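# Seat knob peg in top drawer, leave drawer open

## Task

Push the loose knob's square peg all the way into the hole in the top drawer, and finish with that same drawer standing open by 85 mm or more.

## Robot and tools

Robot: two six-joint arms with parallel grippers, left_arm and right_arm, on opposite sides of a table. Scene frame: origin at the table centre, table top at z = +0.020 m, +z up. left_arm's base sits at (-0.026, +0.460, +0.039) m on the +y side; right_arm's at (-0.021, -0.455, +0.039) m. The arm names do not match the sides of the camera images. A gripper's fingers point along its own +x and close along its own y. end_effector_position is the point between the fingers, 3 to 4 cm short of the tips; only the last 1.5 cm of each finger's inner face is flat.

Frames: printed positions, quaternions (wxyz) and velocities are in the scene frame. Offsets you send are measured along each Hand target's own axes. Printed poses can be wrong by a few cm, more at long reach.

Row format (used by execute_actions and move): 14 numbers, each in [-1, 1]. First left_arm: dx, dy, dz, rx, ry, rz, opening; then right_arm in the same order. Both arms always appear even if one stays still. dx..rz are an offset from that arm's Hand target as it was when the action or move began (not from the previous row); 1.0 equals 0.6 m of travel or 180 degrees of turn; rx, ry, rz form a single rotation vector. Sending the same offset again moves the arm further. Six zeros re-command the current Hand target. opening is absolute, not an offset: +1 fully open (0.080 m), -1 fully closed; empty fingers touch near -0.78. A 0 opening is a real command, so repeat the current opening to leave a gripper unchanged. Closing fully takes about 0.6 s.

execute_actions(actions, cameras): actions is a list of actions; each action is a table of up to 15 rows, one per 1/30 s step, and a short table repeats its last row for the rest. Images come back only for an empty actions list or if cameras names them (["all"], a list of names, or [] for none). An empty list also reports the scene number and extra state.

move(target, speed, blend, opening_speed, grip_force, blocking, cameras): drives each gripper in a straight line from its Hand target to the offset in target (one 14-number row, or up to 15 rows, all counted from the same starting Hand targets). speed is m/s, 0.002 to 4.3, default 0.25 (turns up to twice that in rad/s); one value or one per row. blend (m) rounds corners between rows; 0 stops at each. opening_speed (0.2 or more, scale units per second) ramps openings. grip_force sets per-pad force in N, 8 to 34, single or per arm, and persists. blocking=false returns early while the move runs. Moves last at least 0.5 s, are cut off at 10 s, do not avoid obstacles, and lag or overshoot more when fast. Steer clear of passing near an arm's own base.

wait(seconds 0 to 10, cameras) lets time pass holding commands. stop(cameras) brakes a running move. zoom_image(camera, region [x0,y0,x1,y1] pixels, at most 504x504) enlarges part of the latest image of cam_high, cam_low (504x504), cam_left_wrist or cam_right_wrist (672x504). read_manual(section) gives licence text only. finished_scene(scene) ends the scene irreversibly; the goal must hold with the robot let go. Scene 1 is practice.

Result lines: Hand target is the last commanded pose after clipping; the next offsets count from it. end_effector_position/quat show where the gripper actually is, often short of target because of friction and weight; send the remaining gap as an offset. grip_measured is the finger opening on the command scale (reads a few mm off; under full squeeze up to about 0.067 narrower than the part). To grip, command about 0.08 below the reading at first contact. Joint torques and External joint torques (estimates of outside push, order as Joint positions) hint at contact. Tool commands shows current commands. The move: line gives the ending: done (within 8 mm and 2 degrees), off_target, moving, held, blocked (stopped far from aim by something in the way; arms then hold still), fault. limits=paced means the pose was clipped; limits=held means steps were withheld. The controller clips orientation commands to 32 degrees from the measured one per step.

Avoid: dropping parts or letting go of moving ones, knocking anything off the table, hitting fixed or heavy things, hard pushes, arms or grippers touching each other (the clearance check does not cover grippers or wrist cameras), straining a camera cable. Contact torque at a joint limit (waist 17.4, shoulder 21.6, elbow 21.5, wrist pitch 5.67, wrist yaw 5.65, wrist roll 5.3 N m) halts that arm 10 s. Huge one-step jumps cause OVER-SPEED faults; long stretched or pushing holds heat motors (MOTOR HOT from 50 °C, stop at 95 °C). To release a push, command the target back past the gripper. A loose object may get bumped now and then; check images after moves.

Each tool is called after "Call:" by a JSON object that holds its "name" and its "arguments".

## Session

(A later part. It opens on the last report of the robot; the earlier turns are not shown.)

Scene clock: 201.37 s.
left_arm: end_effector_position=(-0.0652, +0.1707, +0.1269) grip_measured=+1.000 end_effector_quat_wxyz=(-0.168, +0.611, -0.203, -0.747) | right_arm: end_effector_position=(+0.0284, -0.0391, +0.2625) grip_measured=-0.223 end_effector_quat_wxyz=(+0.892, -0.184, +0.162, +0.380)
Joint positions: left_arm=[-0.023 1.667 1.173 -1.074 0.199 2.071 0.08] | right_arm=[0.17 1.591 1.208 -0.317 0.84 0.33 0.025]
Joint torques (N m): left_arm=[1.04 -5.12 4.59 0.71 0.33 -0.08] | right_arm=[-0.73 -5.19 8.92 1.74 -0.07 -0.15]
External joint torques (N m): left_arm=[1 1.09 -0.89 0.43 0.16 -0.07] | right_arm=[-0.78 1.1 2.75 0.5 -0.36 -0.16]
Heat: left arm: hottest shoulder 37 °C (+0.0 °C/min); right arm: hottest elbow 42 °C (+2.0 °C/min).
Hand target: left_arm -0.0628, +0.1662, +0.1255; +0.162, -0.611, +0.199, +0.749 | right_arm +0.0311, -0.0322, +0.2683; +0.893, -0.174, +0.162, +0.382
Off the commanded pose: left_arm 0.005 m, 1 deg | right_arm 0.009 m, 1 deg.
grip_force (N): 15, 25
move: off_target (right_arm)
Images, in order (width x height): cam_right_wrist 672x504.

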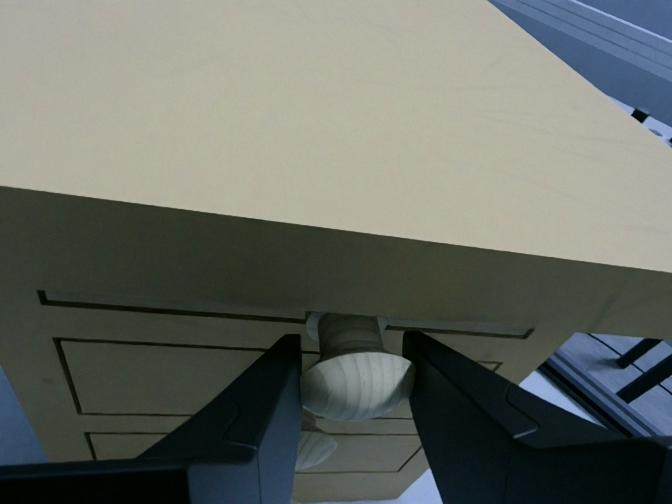

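Call:
{"name": "move", "arguments": {"target": [[0,0,0,0,0,0,1.0,-0.02707,-0.00035,-0.01652,0,0,0,-0.25],[0,0,0,0,0,0,1.0,-0.00904,0.00007,-0.00786,0,0,0,-0.25],[0,0,0,0,0,0,1.0,0.00084,0.00004,-0.00147,0,0,0,-0.25]], "speed": [0.06,0.03,0.01], "cameras": ["cam_right_wrist"]}}

Call:
{"name": "zoom_image", "arguments": {"camera": "cam_right_wrist", "region": [20, 260, 130, 342]}}

Call:
{"name": "zoom_image", "arguments": {"camera": "cam_right_wrist", "region": [470, 290, 580, 372]}}

Call:
{"name": "zoom_image", "arguments": {"camera": "cam_right_wrist", "region": [290, 280, 400, 362]}}

Call:
{"name": "zoom_image", "arguments": {"camera": "cam_right_wrist", "region": [0, 150, 110, 232]}}

Call:
{"name": "zoom_image", "arguments": {"camera": "cam_right_wrist", "region": [562, 220, 672, 302]}}

Scene clock: 204.70 s.
left_arm: end_effector_position=(-0.0652, +0.1707, +0.1269) grip_measured=+1.000 end_effector_quat_wxyz=(-0.168, +0.611, -0.203, -0.747) | right_arm: end_effector_position=(+0.0286, -0.0393, +0.2620) grip_measured=-0.223 end_effector_quat_wxyz=(+0.892, -0.185, +0.162, +0.379)
Joint positions: left_arm=[-0.023 1.667 1.173 -1.074 0.199 2.071 0.08] | right_arm=[0.17 1.59 1.206 -0.315 0.84 0.329 0.025]
Joint torques (N m): left_arm=[1.04 -5.14 4.58 0.71 0.33 -0.08] | right_arm=[-0.96 -5.19 8.87 1.89 -0.07 -0.14]
External joint torques (N m): left_arm=[1.03 0.97 -0.86 0.42 0.16 -0.07] | right_arm=[-0.96 1.34 2.52 0.6 -0.37 -0.15]
Heat: left arm: hottest shoulder 37 °C (+0.0 °C/min); right arm: hottest elbow 42 °C (+2.0 °C/min).
Hand target: left_arm -0.0628, +0.1662, +0.1255; +0.162, -0.611, +0.199, +0.749 | right_arm +0.0313, -0.0323, +0.2672; +0.893, -0.174, +0.162, +0.382
Off the commanded pose: left_arm 0.005 m, 1 deg | right_arm 0.009 m, 1 deg.
grip_force (N): 15, 25
move: off_target (right_arm)
Images, in order (width x height): cam_right_wrist 672x504.

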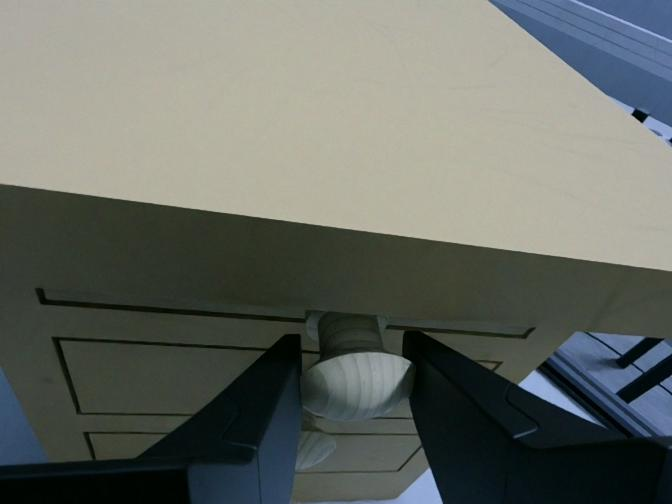

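Scaled by 4.582 from the camera's 672x504 image, which has a finer 960x720 frame.

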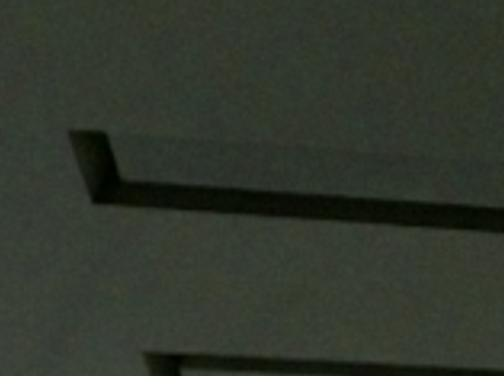

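Scaled by 4.582 from the camera's 672x504 image, which has a finer 960x720 frame.

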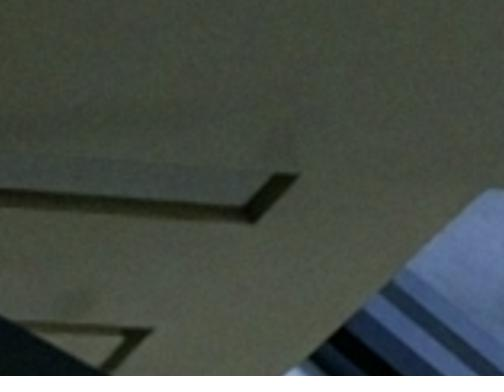

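Scaled by 4.582 from the camera's 672x504 image, which has a finer 960x720 frame.

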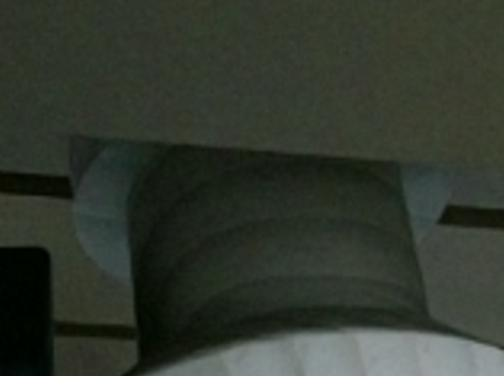

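Scaled by 4.582 from the camera's 672x504 image, which has a finer 960x720 frame.

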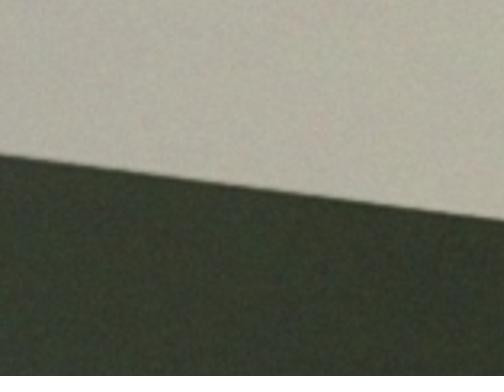

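Scaled by 4.582 from the camera's 672x504 image, which has a finer 960x720 frame.

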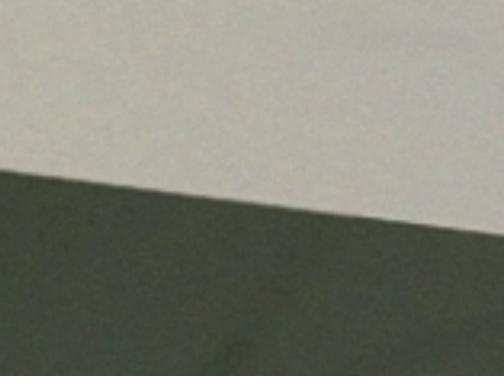

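Call:
{"name": "move", "arguments": {"target": [[0,0,0,0,0,0,1.0,-0.02778,-0.00061,-0.01523,0,0,0,-0.25],[0,0,0,0,0,0,1.0,-0.00976,-0.00019,-0.00656,0,0,0,-0.25],[0,0,0,0,0,0,1.0,0.00075,0.00006,-0.00151,0,0,0,-0.25]], "speed": [0.06,0.03,0.01], "cameras": ["cam_right_wrist"]}}

Call:
{"name": "zoom_image", "arguments": {"camera": "cam_right_wrist", "region": [20, 260, 130, 342]}}

Call:
{"name": "zoom_image", "arguments": {"camera": "cam_right_wrist", "region": [470, 290, 580, 372]}}

Call:
{"name": "zoom_image", "arguments": {"camera": "cam_right_wrist", "region": [290, 280, 400, 362]}}

Call:
{"name": "zoom_image", "arguments": {"camera": "cam_right_wrist", "region": [0, 150, 110, 232]}}

Call:
{"name": "zoom_image", "arguments": {"camera": "cam_right_wrist", "region": [562, 220, 672, 302]}}

Scene clock: 207.73 s.
left_arm: end_effector_position=(-0.0652, +0.1707, +0.1269) grip_measured=+1.000 end_effector_quat_wxyz=(-0.168, +0.611, -0.203, -0.747) | right_arm: end_effector_position=(+0.0288, -0.0395, +0.2616) grip_measured=-0.223 end_effector_quat_wxyz=(+0.892, -0.184, +0.162, +0.380)
Joint positions: left_arm=[-0.023 1.667 1.173 -1.074 0.199 2.071 0.08] | right_arm=[0.17 1.59 1.203 -0.312 0.839 0.329 0.025]
Joint torques (N m): left_arm=[1.05 -5.12 4.57 0.71 0.33 -0.07] | right_arm=[-0.98 -5.22 8.85 1.99 -0.06 -0.19]
External joint torques (N m): left_arm=[1.05 1.11 -0.93 0.42 0.15 -0.07] | right_arm=[-0.94 1.21 2.57 0.72 -0.36 -0.21]
Heat: left arm: hottest shoulder 37 °C (+0.0 °C/min); right arm: hottest elbow 42 °C (+2.0 °C/min).
Hand target: left_arm -0.0628, +0.1662, +0.1255; +0.162, -0.611, +0.199, +0.749 | right_arm +0.0314, -0.0324, +0.2663; +0.893, -0.173, +0.162, +0.382
Off the commanded pose: left_arm 0.005 m, 1 deg | right_arm 0.009 m, 1 deg.
grip_force (N): 15, 25
move: off_target (right_arm)
Images, in order (width x height): cam_right_wrist 672x504.

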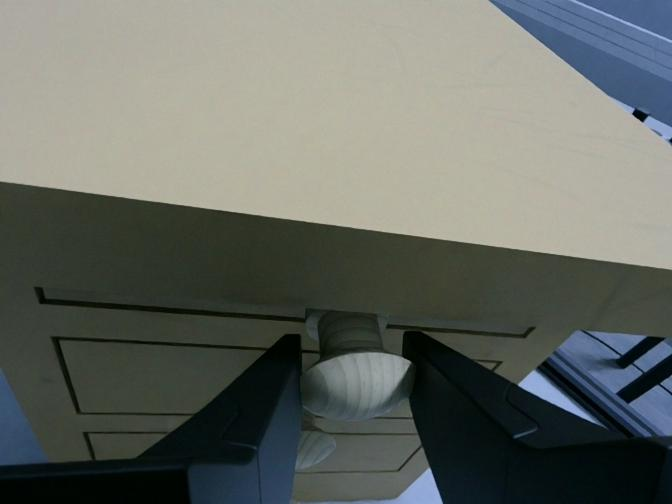

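Scaled by 4.582 from the camera's 672x504 image, which has a finer 960x720 frame.

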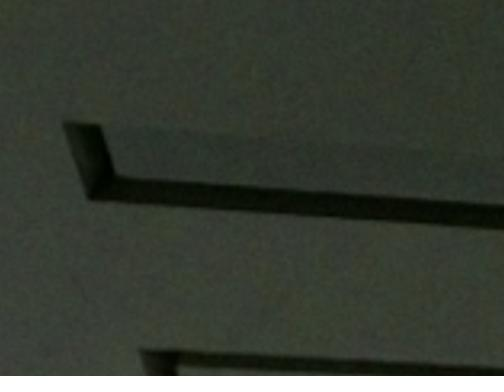

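Scaled by 4.582 from the camera's 672x504 image, which has a finer 960x720 frame.

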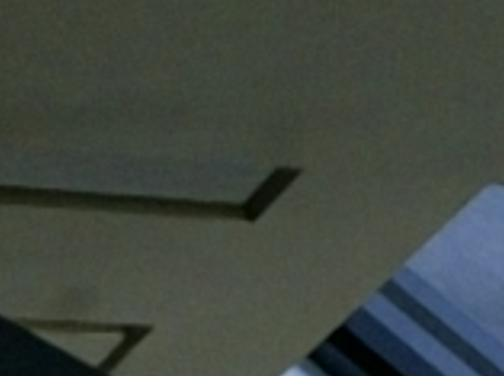

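Scaled by 4.582 from the camera's 672x504 image, which has a finer 960x720 frame.

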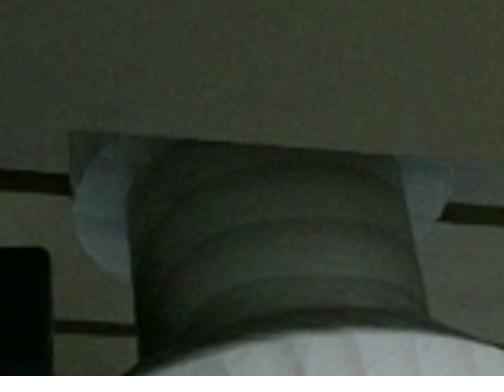

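Scaled by 4.582 from the camera's 672x504 image, which has a finer 960x720 frame.

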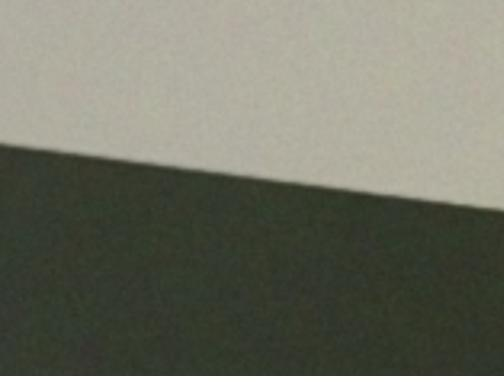

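Scaled by 4.582 from the camera's 672x504 image, which has a finer 960x720 frame.

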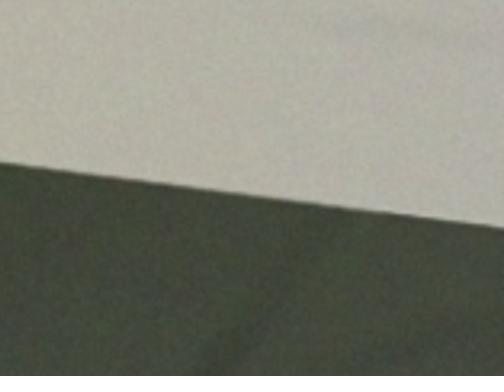

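Call:
{"name": "move", "arguments": {"target": [0,0,0,0,0,0,1.0,0.001,0.00495,0.00152,0,0,0,-0.25], "speed": 0.01, "cameras": ["cam_right_wrist"]}}

Call:
{"name": "zoom_image", "arguments": {"camera": "cam_right_wrist", "region": [20, 260, 130, 342]}}

Call:
{"name": "zoom_image", "arguments": {"camera": "cam_right_wrist", "region": [470, 290, 580, 372]}}

Call:
{"name": "zoom_image", "arguments": {"camera": "cam_right_wrist", "region": [290, 280, 400, 362]}}

Scene clock: 208.80 s.
left_arm: end_effector_position=(-0.0652, +0.1707, +0.1269) grip_measured=+1.000 end_effector_quat_wxyz=(-0.168, +0.611, -0.203, -0.747) | right_arm: end_effector_position=(+0.0289, -0.0386, +0.2617) grip_measured=-0.223 end_effector_quat_wxyz=(+0.893, -0.186, +0.161, +0.377)
Joint positions: left_arm=[-0.023 1.667 1.173 -1.074 0.199 2.071 0.08] | right_arm=[0.17 1.596 1.21 -0.316 0.845 0.329 0.025]
Joint torques (N m): left_arm=[1.04 -5.13 4.58 0.7 0.34 -0.07] | right_arm=[-0.82 -4.56 9.34 2.01 -0.2 -0.05]
External joint torques (N m): left_arm=[1.03 1.04 -0.84 0.44 0.17 -0.07] | right_arm=[-0.77 1.83 3.12 0.76 -0.5 -0.06]
Heat: left arm: hottest shoulder 37 °C (+0.0 °C/min); right arm: hottest elbow 42 °C (+2.0 °C/min).
Hand target: left_arm -0.0628, +0.1662, +0.1255; +0.162, -0.611, +0.199, +0.749 | right_arm +0.0297, -0.0297, +0.2662; +0.893, -0.174, +0.162, +0.382
Off the commanded pose: left_arm 0.005 m, 1 deg | right_arm 0.010 m, 2 deg.
grip_force (N): 15, 25
move: off_target (right_arm)
Images, in order (width x height): cam_right_wrist 672x504.

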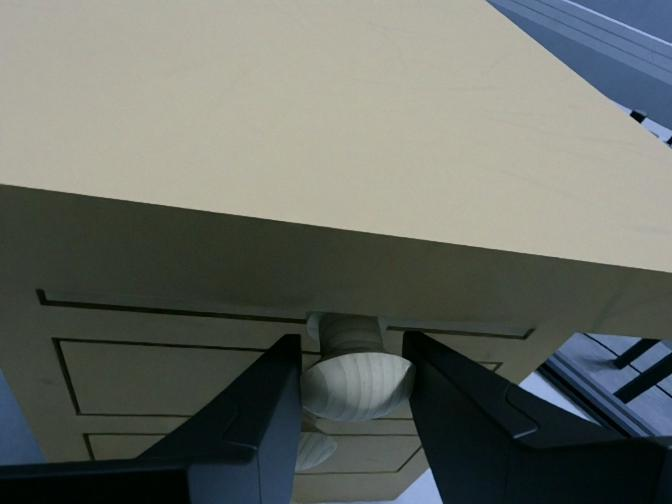

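Scaled by 4.582 from the camera's 672x504 image, which has a finer 960x720 frame.

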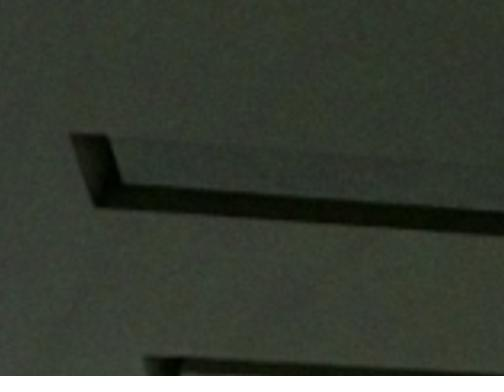

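Scaled by 4.582 from the camera's 672x504 image, which has a finer 960x720 frame.

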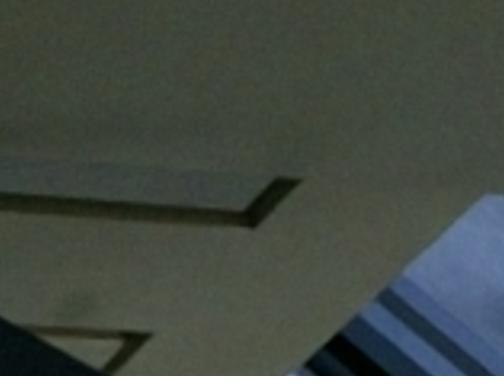

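Scaled by 4.582 from the camera's 672x504 image, which has a finer 960x720 frame.

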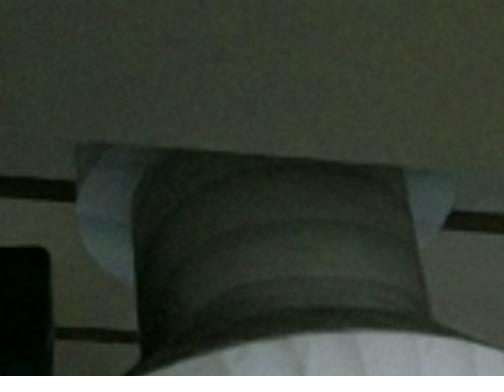

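Call:
{"name": "move", "arguments": {"target": [[0,0,0,0,0,0,1.0,-0.03009,-0.00239,-0.01407,0,0,0,-0.25],[0,0,0,0,0,0,1.0,-0.01207,-0.00196,-0.0054,0,0,0,-0.25]], "speed": [0.06,0.03], "cameras": ["cam_right_wrist"]}}

Call:
{"name": "zoom_image", "arguments": {"camera": "cam_right_wrist", "region": [290, 280, 400, 362]}}

Call:
{"name": "zoom_image", "arguments": {"camera": "cam_right_wrist", "region": [20, 260, 130, 342]}}

Call:
{"name": "zoom_image", "arguments": {"camera": "cam_right_wrist", "region": [470, 290, 580, 372]}}

Scene clock: 211.63 s.
left_arm: end_effector_position=(-0.0652, +0.1707, +0.1269) grip_measured=+1.000 end_effector_quat_wxyz=(-0.168, +0.611, -0.203, -0.747) | right_arm: end_effector_position=(+0.0250, -0.0395, +0.2622) grip_measured=-0.223 end_effector_quat_wxyz=(+0.892, -0.180, +0.164, +0.381)
Joint positions: left_arm=[-0.023 1.667 1.173 -1.074 0.199 2.071 0.08] | right_arm=[0.18 1.59 1.207 -0.32 0.844 0.346 0.025]
Joint torques (N m): left_arm=[1.04 -5.14 4.57 0.71 0.33 -0.08] | right_arm=[-0.06 -6.33 7.91 1.23 0.3 -0.1]
External joint torques (N m): left_arm=[1.07 1.03 -0.9 0.41 0.16 -0.07] | right_arm=[-0.07 0.03 1.69 -0.02 0.01 -0.11]
Heat: left arm: hottest elbow 38 °C (+1.0 °C/min); right arm: hottest elbow 42 °C (+3.0 °C/min).
Hand target: left_arm -0.0628, +0.1662, +0.1255; +0.162, -0.611, +0.199, +0.749 | right_arm +0.0254, -0.0364, +0.2665; +0.893, -0.174, +0.162, +0.382
Off the commanded pose: left_arm 0.005 m, 1 deg | right_arm 0.005 m, 1 deg.
grip_force (N): 15, 25
move: done
Images, in order (width x height): cam_right_wrist 672x504.

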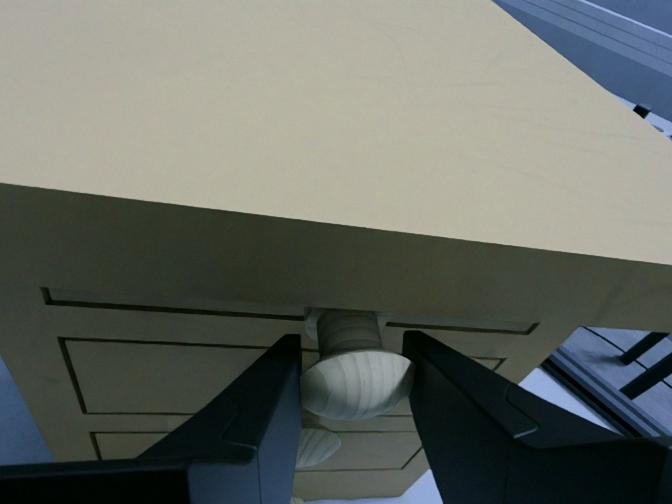

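Scaled by 4.582 from the camera's 672x504 image, which has a finer 960x720 frame.

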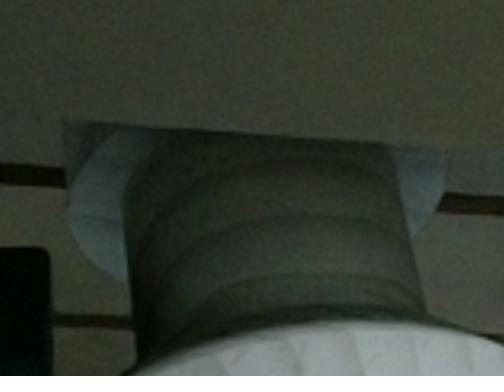

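Scaled by 4.582 from the camera's 672x504 image, which has a finer 960x720 frame.

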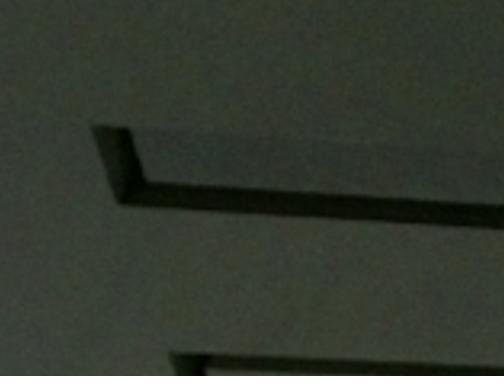

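Scaled by 4.582 from the camera's 672x504 image, which has a finer 960x720 frame.

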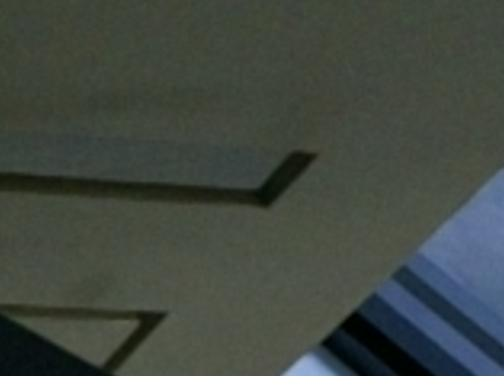

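Call:
{"name": "move", "arguments": {"target": [0,0,0,0,0,0,1.0,0.00751,0.00018,0.00361,0,0,0,-0.25], "speed": 0.02, "cameras": []}}

Scene clock: 212.63 s.
left_arm: end_effector_position=(-0.0652, +0.1707, +0.1269) grip_measured=+1.000 end_effector_quat_wxyz=(-0.168, +0.611, -0.203, -0.747) | right_arm: end_effector_position=(+0.0266, -0.0386, +0.2622) grip_measured=-0.223 end_effector_quat_wxyz=(+0.892, -0.183, +0.163, +0.380)
Joint positions: left_arm=[-0.023 1.667 1.173 -1.074 0.199 2.071 0.08] | right_arm=[0.175 1.594 1.211 -0.318 0.843 0.336 0.025]
Joint torques (N m): left_arm=[1.03 -5.12 4.58 0.7 0.34 -0.08] | right_arm=[-0.84 -5.62 8.36 1.82 0.05 -0.08]
External joint torques (N m): left_arm=[1.02 1.05 -0.85 0.43 0.17 -0.08] | right_arm=[-0.89 0.79 2.11 0.56 -0.24 -0.09]
Heat: left arm: hottest elbow 38 °C (+1.0 °C/min); right arm: hottest elbow 42 °C (+3.0 °C/min).
Hand target: left_arm -0.0628, +0.1662, +0.1255; +0.162, -0.611, +0.199, +0.749 | right_arm +0.0286, -0.0326, +0.2668; +0.893, -0.174, +0.162, +0.382
Off the commanded pose: left_arm 0.005 m, 1 deg | right_arm 0.008 m, 1 deg.
grip_force (N): 15, 25
move: done
No camera images: "cameras" was empty.

Call:
{"name": "move", "arguments": {"target": [[0,0,0,0,0,0,1.0,-0.02504,-0.00149,-0.01326,0,0,0,-0.25],[0,0,0,0,0,0,1.0,-0.00702,-0.00107,-0.0046,0,0,0,-0.25],[0,0,0,0,0,0,1.0,0.0005,-0.00089,-0.00099,0,0,0,-0.25]], "speed": [0.06,0.03,0.02], "cameras": []}}

Scene clock: 214.93 s.
left_arm: end_effector_position=(-0.0652, +0.1707, +0.1269) grip_measured=+1.000 end_effector_quat_wxyz=(-0.168, +0.611, -0.203, -0.747) | right_arm: end_effector_position=(+0.0273, -0.0390, +0.2619) grip_measured=-0.223 end_effector_quat_wxyz=(+0.892, -0.183, +0.163, +0.380)
Joint positions: left_arm=[-0.023 1.667 1.173 -1.074 0.199 2.071 0.08] | right_arm=[0.174 1.592 1.207 -0.315 0.842 0.335 0.025]
Joint torques (N m): left_arm=[1.05 -5.13 4.58 0.71 0.34 -0.08] | right_arm=[-0.78 -5.28 8.34 1.74 0.05 -0.14]
External joint torques (N m): left_arm=[1.03 1.06 -0.88 0.43 0.17 -0.07] | right_arm=[-0.81 1.11 2.08 0.47 -0.25 -0.15]
Heat: left arm: hottest elbow 38 °C (+1.0 °C/min); right arm: hottest elbow 42 °C (+3.0 °C/min).
Hand target: left_arm -0.0628, +0.1662, +0.1255; +0.162, -0.611, +0.199, +0.749 | right_arm +0.0292, -0.0330, +0.2661; +0.893, -0.174, +0.162, +0.382
Off the commanded pose: left_arm 0.005 m, 1 deg | right_arm 0.008 m, 1 deg.
grip_force (N): 15, 25
move: done
No camera images: "cameras" was empty.

Call:
{"name": "move", "arguments": {"target": [[0,0,0,0,0,0,1.0,-0.02601,-0.00133,-0.01125,0,0,0,-0.25],[0,0,0,0,0,0,1.0,-0.00799,-0.0009,-0.00258,0,0,0,-0.25],[0,0,0,0,0,0,1.0,-0.00048,-0.00073,0.00103,0,0,0,-0.25]], "speed": [0.06,0.03,0.02], "cameras": []}}

Scene clock: 217.10 s.
left_arm: end_effector_position=(-0.0652, +0.1707, +0.1269) grip_measured=+1.000 end_effector_quat_wxyz=(-0.168, +0.611, -0.203, -0.747) | right_arm: end_effector_position=(+0.0272, -0.0389, +0.2622) grip_measured=-0.223 end_effector_quat_wxyz=(+0.892, -0.183, +0.163, +0.380)
Joint positions: left_arm=[-0.023 1.667 1.173 -1.074 0.199 2.071 0.08] | right_arm=[0.173 1.592 1.208 -0.317 0.84 0.334 0.025]
Joint torques (N m): left_arm=[1.04 -5.14 4.57 0.71 0.33 -0.08] | right_arm=[-0.86 -5.39 8.33 1.75 0.05 -0.11]
External joint torques (N m): left_arm=[1.05 1.08 -0.93 0.43 0.15 -0.07] | right_arm=[-0.87 0.97 2.1 0.49 -0.24 -0.12]
Heat: left arm: hottest elbow 38 °C (+1.0 °C/min); right arm: hottest elbow 42 °C (+3.0 °C/min).
Hand target: left_arm -0.0628, +0.1662, +0.1255; +0.162, -0.611, +0.199, +0.749 | right_arm +0.0294, -0.0332, +0.2669; +0.893, -0.173, +0.162, +0.382
Off the commanded pose: left_arm 0.005 m, 1 deg | right_arm 0.008 m, 1 deg.
grip_force (N): 15, 25
move: done
No camera images: "cameras" was empty.

Call:
{"name": "move", "arguments": {"target": [[0,0,0,0,0,0,1.0,-0.02577,0.00066,-0.01184,0,0,0,-0.25],[0,0,0,0,0,0,1.0,-0.00775,0.00109,-0.00318,0,0,0,-0.25],[0,0,0,0,0,0,1.0,-0.00024,0.00126,0.00044,0,0,0,-0.25]], "speed": [0.06,0.03,0.02], "cameras": []}}

Scene clock: 219.27 s.
left_arm: end_effector_position=(-0.0652, +0.1707, +0.1269) grip_measured=+1.000 end_effector_quat_wxyz=(-0.168, +0.611, -0.203, -0.747) | right_arm: end_effector_position=(+0.0269, -0.0388, +0.2621) grip_measured=-0.223 end_effector_quat_wxyz=(+0.892, -0.184, +0.163, +0.380)
Joint positions: left_arm=[-0.023 1.667 1.173 -1.074 0.199 2.071 0.08] | right_arm=[0.175 1.594 1.211 -0.32 0.842 0.336 0.025]
Joint torques (N m): left_arm=[1.05 -5.13 4.58 0.7 0.33 -0.08] | right_arm=[-0.71 -5.47 8.54 1.82 -0.01 -0.08]
External joint torques (N m): left_arm=[1.05 1.05 -0.88 0.42 0.16 -0.07] | right_arm=[-0.78 0.92 2.27 0.55 -0.29 -0.1]
Heat: left arm: hottest elbow 38 °C (+1.0 °C/min); right arm: hottest elbow 42 °C (+3.0 °C/min).
Hand target: left_arm -0.0628, +0.1662, +0.1255; +0.162, -0.611, +0.199, +0.749 | right_arm +0.0287, -0.0327, +0.2670; +0.893, -0.174, +0.162, +0.382
Off the commanded pose: left_arm 0.005 m, 1 deg | right_arm 0.008 m, 1 deg.
grip_force (N): 15, 25
move: done
No camera images: "cameras" was empty.

Call:
{"name": "move", "arguments": {"target": [[0,0,0,0,0,0,1.0,-0.02508,-0.0004,-0.01324,0,0,0,-0.25],[0,0,0,0,0,0,1.0,-0.00705,0.00003,-0.00457,0,0,0,-0.25],[0,0,0,0,0,0,1.0,0.00046,0.0002,-0.00096,0,0,0,-0.25]], "speed": [0.06,0.03,0.02], "cameras": []}}

Scene clock: 221.47 s.
left_arm: end_effector_position=(-0.0652, +0.1707, +0.1269) grip_measured=+1.000 end_effector_quat_wxyz=(-0.168, +0.611, -0.203, -0.747) | right_arm: end_effector_position=(+0.0268, -0.0387, +0.2620) grip_measured=-0.223 end_effector_quat_wxyz=(+0.892, -0.183, +0.163, +0.380)
Joint positions: left_arm=[-0.023 1.667 1.173 -1.074 0.199 2.071 0.08] | right_arm=[0.175 1.594 1.209 -0.317 0.843 0.336 0.025]
Joint torques (N m): left_arm=[1.04 -5.13 4.58 0.71 0.33 -0.07] | right_arm=[-0.71 -5.68 8.28 1.74 -0.02 -0.14]
External joint torques (N m): left_arm=[0.99 1 -0.84 0.43 0.17 -0.07] | right_arm=[-0.74 0.75 2.02 0.49 -0.31 -0.16]
Heat: left arm: hottest elbow 38 °C (+1.0 °C/min); right arm: hottest elbow 42 °C (+3.0 °C/min).
Hand target: left_arm -0.0628, +0.1662, +0.1255; +0.162, -0.611, +0.199, +0.749 | right_arm +0.0287, -0.0327, +0.2664; +0.893, -0.174, +0.162, +0.382
Off the commanded pose: left_arm 0.005 m, 1 deg | right_arm 0.008 m, 1 deg.
grip_force (N): 15, 25
move: done
No camera images: "cameras" was empty.

Call:
{"name": "move", "arguments": {"target": [[0,0,0,0,0,0,1.0,-0.01802,-0.00042,-0.00866,0,0,0,-0.25],[0,0,0,0,0,0,1.0,-0.02473,0.01052,-0.02063,0.0174,-0.02651,-0.03488,-0.25],[0,0,0,0,0,0,1.0,-0.00671,0.01094,-0.01197,0.0174,-0.02651,-0.03488,-0.25]], "speed": [0.06,0.06,0.03], "blend": [0.005,0,0], "cameras": ["cam_right_wrist"]}}

Call:
{"name": "zoom_image", "arguments": {"camera": "cam_right_wrist", "region": [290, 270, 400, 352]}}

Call:
{"name": "zoom_image", "arguments": {"camera": "cam_right_wrist", "region": [20, 240, 130, 322]}}

Call:
{"name": "zoom_image", "arguments": {"camera": "cam_right_wrist", "region": [470, 280, 580, 362]}}

Scene clock: 226.40 s.
left_arm: end_effector_position=(-0.0652, +0.1707, +0.1269) grip_measured=+1.000 end_effector_quat_wxyz=(-0.168, +0.611, -0.203, -0.747) | right_arm: end_effector_position=(+0.0200, -0.0371, +0.2566) grip_measured=-0.223 end_effector_quat_wxyz=(+0.922, -0.147, +0.127, +0.334)
Joint positions: left_arm=[-0.023 1.667 1.173 -1.074 0.199 2.071 0.08] | right_arm=[0.229 1.647 1.18 -0.214 1.015 0.403 0.025]
Joint torques (N m): left_arm=[1.04 -5.13 4.57 0.7 0.33 -0.08] | right_arm=[-0.24 -6.61 7.53 1.18 0.32 -0.07]
External joint torques (N m): left_arm=[1.02 1.07 -0.87 0.44 0.16 -0.07] | right_arm=[-0.25 -0.02 1.5 0 -0.01 -0.09]
Heat: left arm: hottest elbow 38 °C (+1.0 °C/min); right arm: hottest elbow 42 °C (+3.0 °C/min).
Hand target: left_arm -0.0628, +0.1662, +0.1255; +0.162, -0.611, +0.199, +0.749 | right_arm +0.0200, -0.0340, +0.2605; +0.923, -0.142, +0.126, +0.335
Off the commanded pose: left_arm 0.005 m, 1 deg | right_arm 0.005 m, 1 deg.
grip_force (N): 15, 25
move: done
Images, in order (width x height): cam_right_wrist 672x504.

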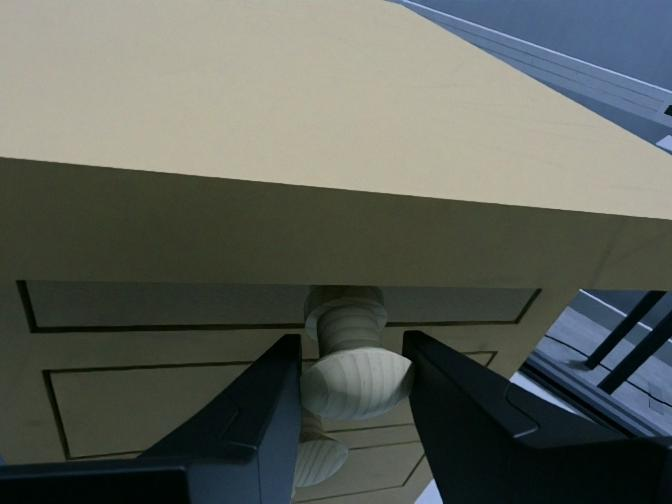

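Scaled by 4.582 from the camera's 672x504 image, which has a finer 960x720 frame.

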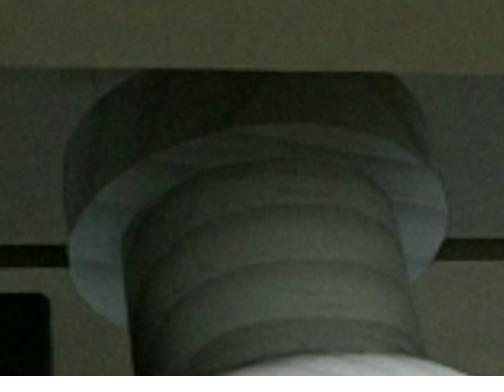

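Scaled by 4.582 from the camera's 672x504 image, which has a finer 960x720 frame.

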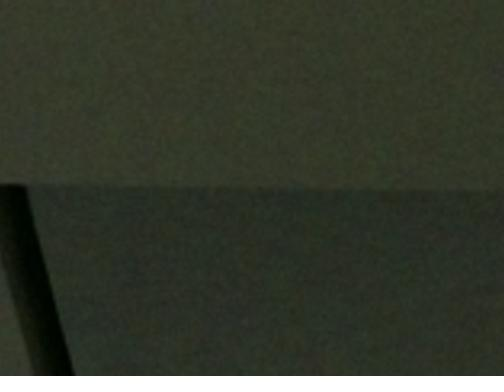

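Scaled by 4.582 from the camera's 672x504 image, which has a finer 960x720 frame.

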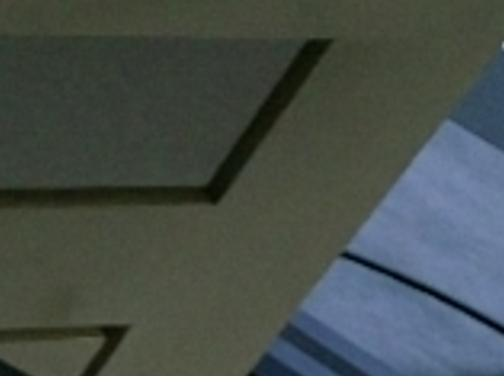

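Call:
{"name": "move", "arguments": {"target": [0,0,0,0,0,0,1.0,0.00616,0.00095,0.00236,0,0,0,-0.25], "speed": 0.015, "cameras": ["cam_right_wrist"]}}

Call:
{"name": "zoom_image", "arguments": {"camera": "cam_right_wrist", "region": [290, 270, 400, 352]}}

Call:
{"name": "zoom_image", "arguments": {"camera": "cam_right_wrist", "region": [0, 260, 110, 342]}}

Call:
{"name": "zoom_image", "arguments": {"camera": "cam_right_wrist", "region": [470, 280, 580, 362]}}

Scene clock: 227.57 s.
left_arm: end_effector_position=(-0.0652, +0.1707, +0.1269) grip_measured=+1.000 end_effector_quat_wxyz=(-0.168, +0.611, -0.203, -0.747) | right_arm: end_effector_position=(+0.0214, -0.0360, +0.2564) grip_measured=-0.223 end_effector_quat_wxyz=(+0.922, -0.150, +0.125, +0.333)
Joint positions: left_arm=[-0.023 1.667 1.173 -1.074 0.199 2.071 0.08] | right_arm=[0.225 1.65 1.182 -0.209 1.014 0.392 0.025]
Joint torques (N m): left_arm=[1.04 -5.13 4.57 0.71 0.33 -0.07] | right_arm=[-0.49 -5.91 7.99 1.51 0.07 -0.17]
External joint torques (N m): left_arm=[0.97 1.12 -0.96 0.41 0.17 -0.07] | right_arm=[-0.5 0.72 1.87 0.3 -0.25 -0.18]
Heat: left arm: hottest elbow 38 °C (+1.0 °C/min); right arm: hottest elbow 41 °C (+2.0 °C/min).
Hand target: left_arm -0.0628, +0.1662, +0.1255; +0.162, -0.611, +0.199, +0.749 | right_arm +0.0227, -0.0310, +0.2605; +0.923, -0.142, +0.126, +0.335
Off the commanded pose: left_arm 0.005 m, 1 deg | right_arm 0.007 m, 1 deg.
grip_force (N): 15, 25
move: done
Images, in order (width x height): cam_right_wrist 672x504.

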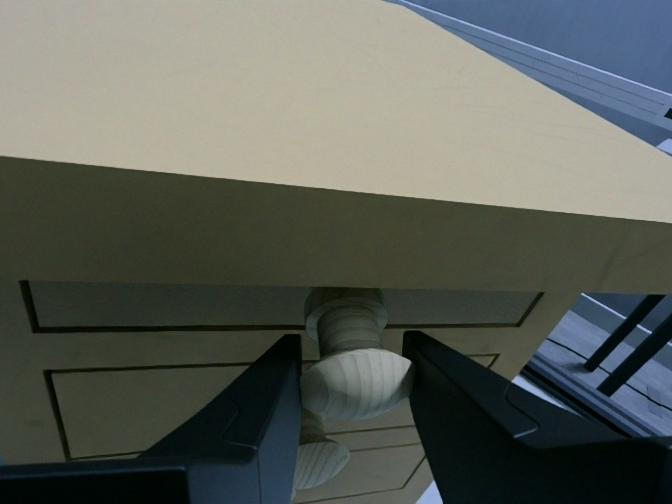

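Scaled by 4.582 from the camera's 672x504 image, which has a finer 960x720 frame.

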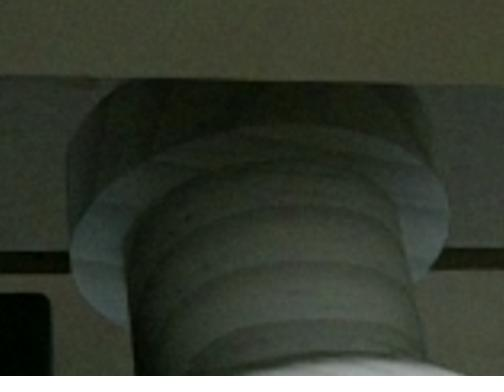

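Scaled by 4.582 from the camera's 672x504 image, which has a finer 960x720 frame.

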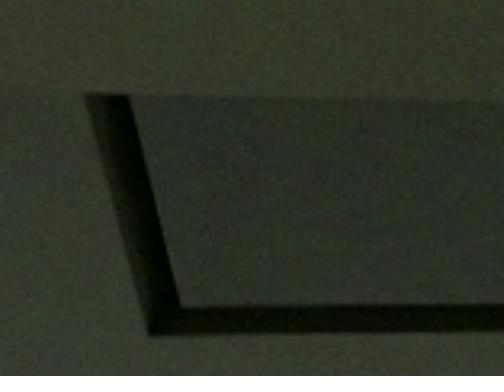

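Scaled by 4.582 from the camera's 672x504 image, which has a finer 960x720 frame.

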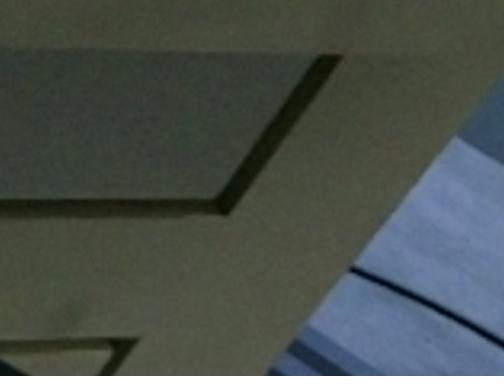

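Call:
{"name": "move", "arguments": {"target": [[0,0,0,0,0,0,1.0,-0.02394,-0.00738,-0.00987,0,0,0,-0.25],[0,0,0,0,0,0,1.0,-0.00545,-0.00452,-0.00279,0,0,0,-0.25],[0,0,0,0,0,0,1.0,0.00072,-0.00357,-0.00043,0,0,0,-0.25]], "speed": [0.06,0.04,0.015], "cameras": ["cam_right_wrist"]}}

Call:
{"name": "zoom_image", "arguments": {"camera": "cam_right_wrist", "region": [290, 270, 400, 352]}}

Call:
{"name": "zoom_image", "arguments": {"camera": "cam_right_wrist", "region": [0, 260, 110, 342]}}

Call:
{"name": "zoom_image", "arguments": {"camera": "cam_right_wrist", "region": [470, 280, 580, 362]}}

Call:
{"name": "zoom_image", "arguments": {"camera": "cam_right_wrist", "region": [0, 120, 110, 202]}}

Call:
{"name": "zoom_image", "arguments": {"camera": "cam_right_wrist", "region": [562, 180, 672, 262]}}

Scene clock: 231.47 s.
left_arm: end_effector_position=(-0.0652, +0.1707, +0.1269) grip_measured=+1.000 end_effector_quat_wxyz=(-0.168, +0.611, -0.203, -0.747) | right_arm: end_effector_position=(+0.0230, -0.0367, +0.2566) grip_measured=-0.223 end_effector_quat_wxyz=(+0.922, -0.149, +0.126, +0.334)
Joint positions: left_arm=[-0.023 1.667 1.173 -1.074 0.199 2.071 0.08] | right_arm=[0.221 1.645 1.176 -0.202 1.009 0.388 0.025]
Joint torques (N m): left_arm=[1.05 -5.14 4.57 0.71 0.34 -0.08] | right_arm=[-0.42 -6.29 7.73 1.41 0.12 -0.11]
External joint torques (N m): left_arm=[1.08 1.07 -0.96 0.4 0.16 -0.07] | right_arm=[-0.38 0.28 1.68 0.22 -0.19 -0.12]
Heat: left arm: hottest elbow 38 °C (+1.0 °C/min); right arm: hottest elbow 42 °C (+2.0 °C/min).
Hand target: left_arm -0.0628, +0.1662, +0.1255; +0.162, -0.611, +0.199, +0.749 | right_arm +0.0243, -0.0324, +0.2604; +0.923, -0.142, +0.126, +0.335
Off the commanded pose: left_arm 0.005 m, 1 deg | right_arm 0.006 m, 1 deg.
grip_force (N): 15, 25
move: done
Images, in order (width x height): cam_right_wrist 672x504.

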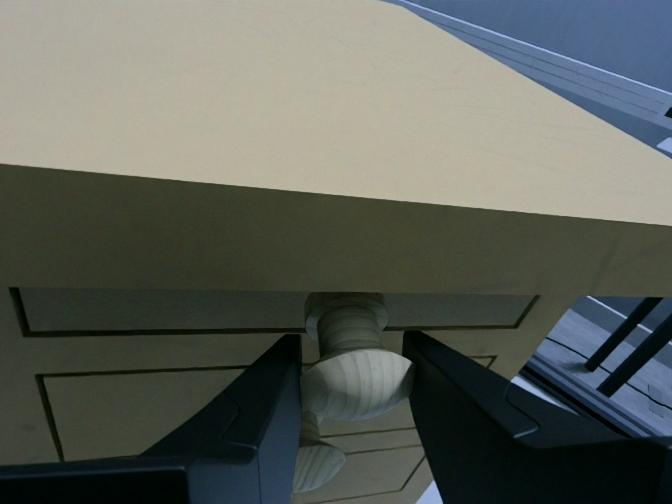

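Scaled by 4.582 from the camera's 672x504 image, which has a finer 960x720 frame.

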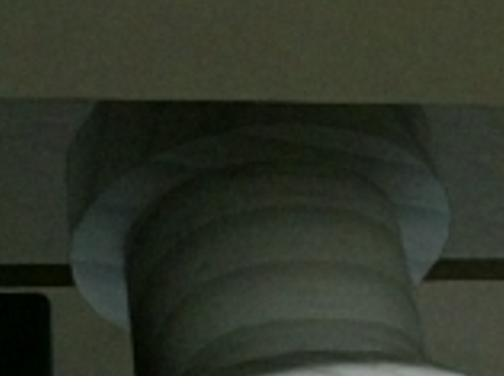

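Scaled by 4.582 from the camera's 672x504 image, which has a finer 960x720 frame.

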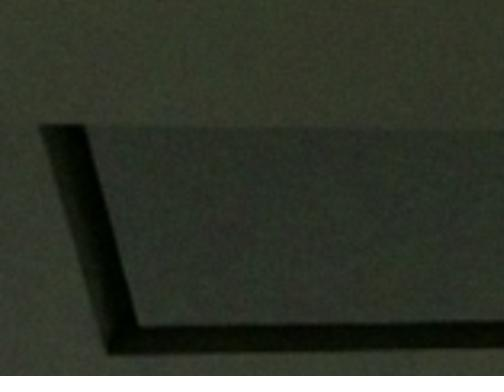

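Scaled by 4.582 from the camera's 672x504 image, which has a finer 960x720 frame.

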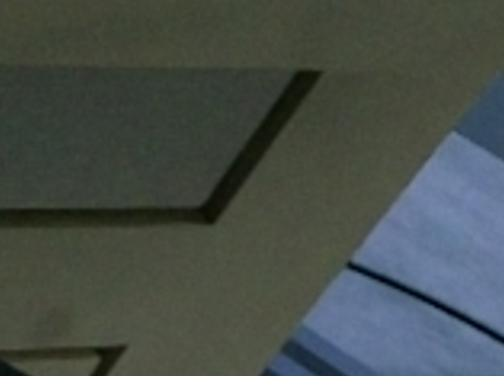

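Scaled by 4.582 from the camera's 672x504 image, which has a finer 960x720 frame.

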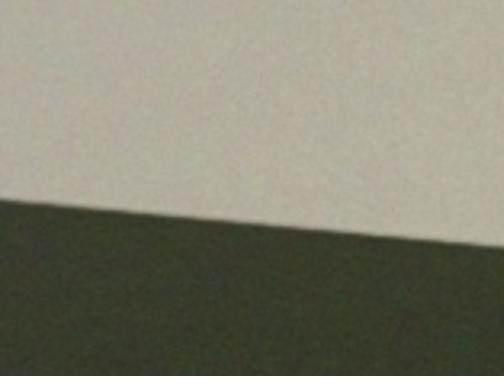

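Scaled by 4.582 from the camera's 672x504 image, which has a finer 960x720 frame.

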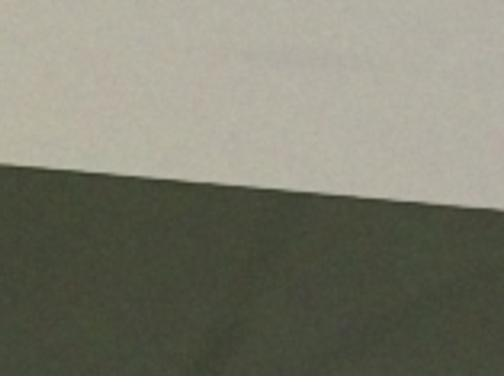

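Call:
{"name": "move", "arguments": {"target": [0,0,0,0,0,0,1.0,0.002145,0.003265,-0.00221,0,0,0,-0.25], "speed": 0.015, "cameras": ["cam_right_wrist"]}}

Scene clock: 235.20 s.
left_arm: end_effector_position=(-0.0652, +0.1707, +0.1269) grip_measured=+1.000 end_effector_quat_wxyz=(-0.168, +0.611, -0.203, -0.747) | right_arm: end_effector_position=(+0.0230, -0.0358, +0.2554) grip_measured=-0.223 end_effector_quat_wxyz=(+0.923, -0.149, +0.125, +0.333)
Joint positions: left_arm=[-0.023 1.667 1.173 -1.074 0.199 2.071 0.08] | right_arm=[0.221 1.65 1.176 -0.197 1.011 0.388 0.025]
Joint torques (N m): left_arm=[1.03 -5.15 4.57 0.71 0.33 -0.08] | right_arm=[-0.51 -5.75 8.12 1.56 0.1 -0.13]
External joint torques (N m): left_arm=[1.03 1.03 -0.92 0.4 0.16 -0.07] | right_arm=[-0.51 0.93 2.02 0.36 -0.22 -0.14]
Heat: left arm: hottest elbow 38 °C (+1.0 °C/min); right arm: hottest elbow 41 °C (+1.0 °C/min).
Hand target: left_arm -0.0628, +0.1662, +0.1255; +0.162, -0.611, +0.199, +0.749 | right_arm +0.0238, -0.0307, +0.2585; +0.923, -0.142, +0.126, +0.335
Off the commanded pose: left_arm 0.005 m, 1 deg | right_arm 0.006 m, 1 deg.
grip_force (N): 15, 25
move: done
Images, in order (width x height): cam_right_wrist 672x504.

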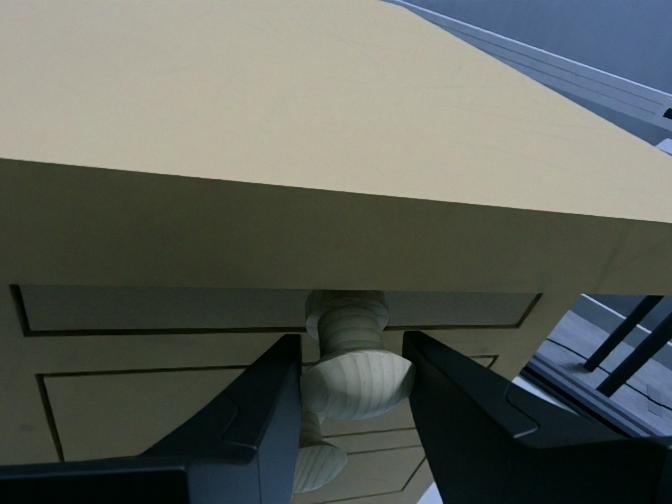

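Call:
{"name": "zoom_image", "arguments": {"camera": "cam_right_wrist", "region": [0, 260, 110, 342]}}

Call:
{"name": "zoom_image", "arguments": {"camera": "cam_right_wrist", "region": [470, 280, 580, 362]}}

Call:
{"name": "zoom_image", "arguments": {"camera": "cam_right_wrist", "region": [290, 270, 400, 352]}}

Call:
{"name": "zoom_image", "arguments": {"camera": "cam_right_wrist", "region": [0, 120, 110, 202]}}

Call:
{"name": "zoom_image", "arguments": {"camera": "cam_right_wrist", "region": [562, 180, 672, 262]}}

Scaled by 4.582 from the camera's 672x504 image, which has a finer 960x720 frame.

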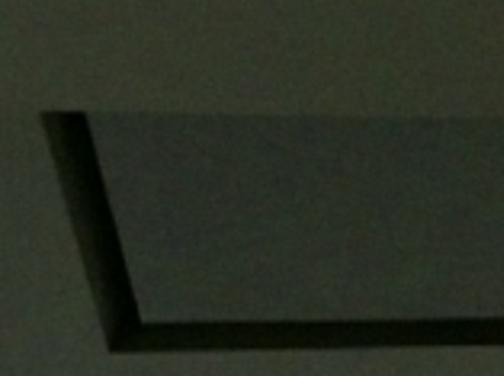

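Scaled by 4.582 from the camera's 672x504 image, which has a finer 960x720 frame.

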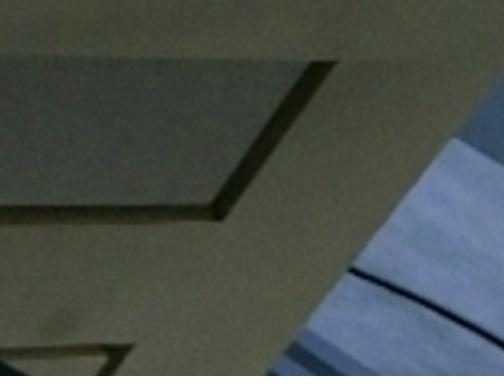

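Scaled by 4.582 from the camera's 672x504 image, which has a finer 960x720 frame.

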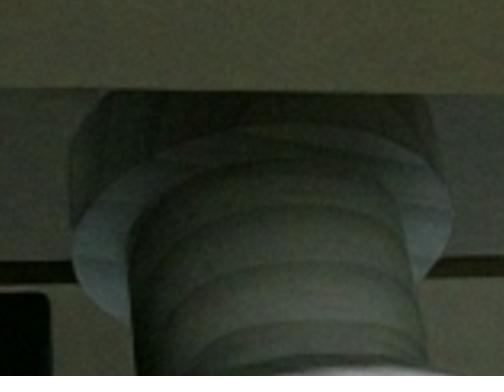

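Scaled by 4.582 from the camera's 672x504 image, which has a finer 960x720 frame.

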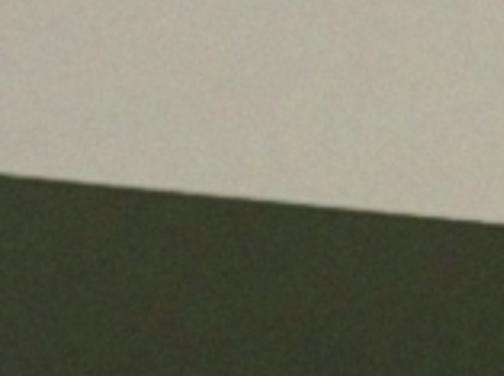

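Scaled by 4.582 from the camera's 672x504 image, which has a finer 960x720 frame.

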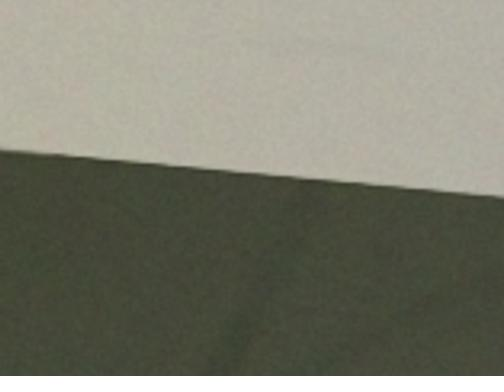

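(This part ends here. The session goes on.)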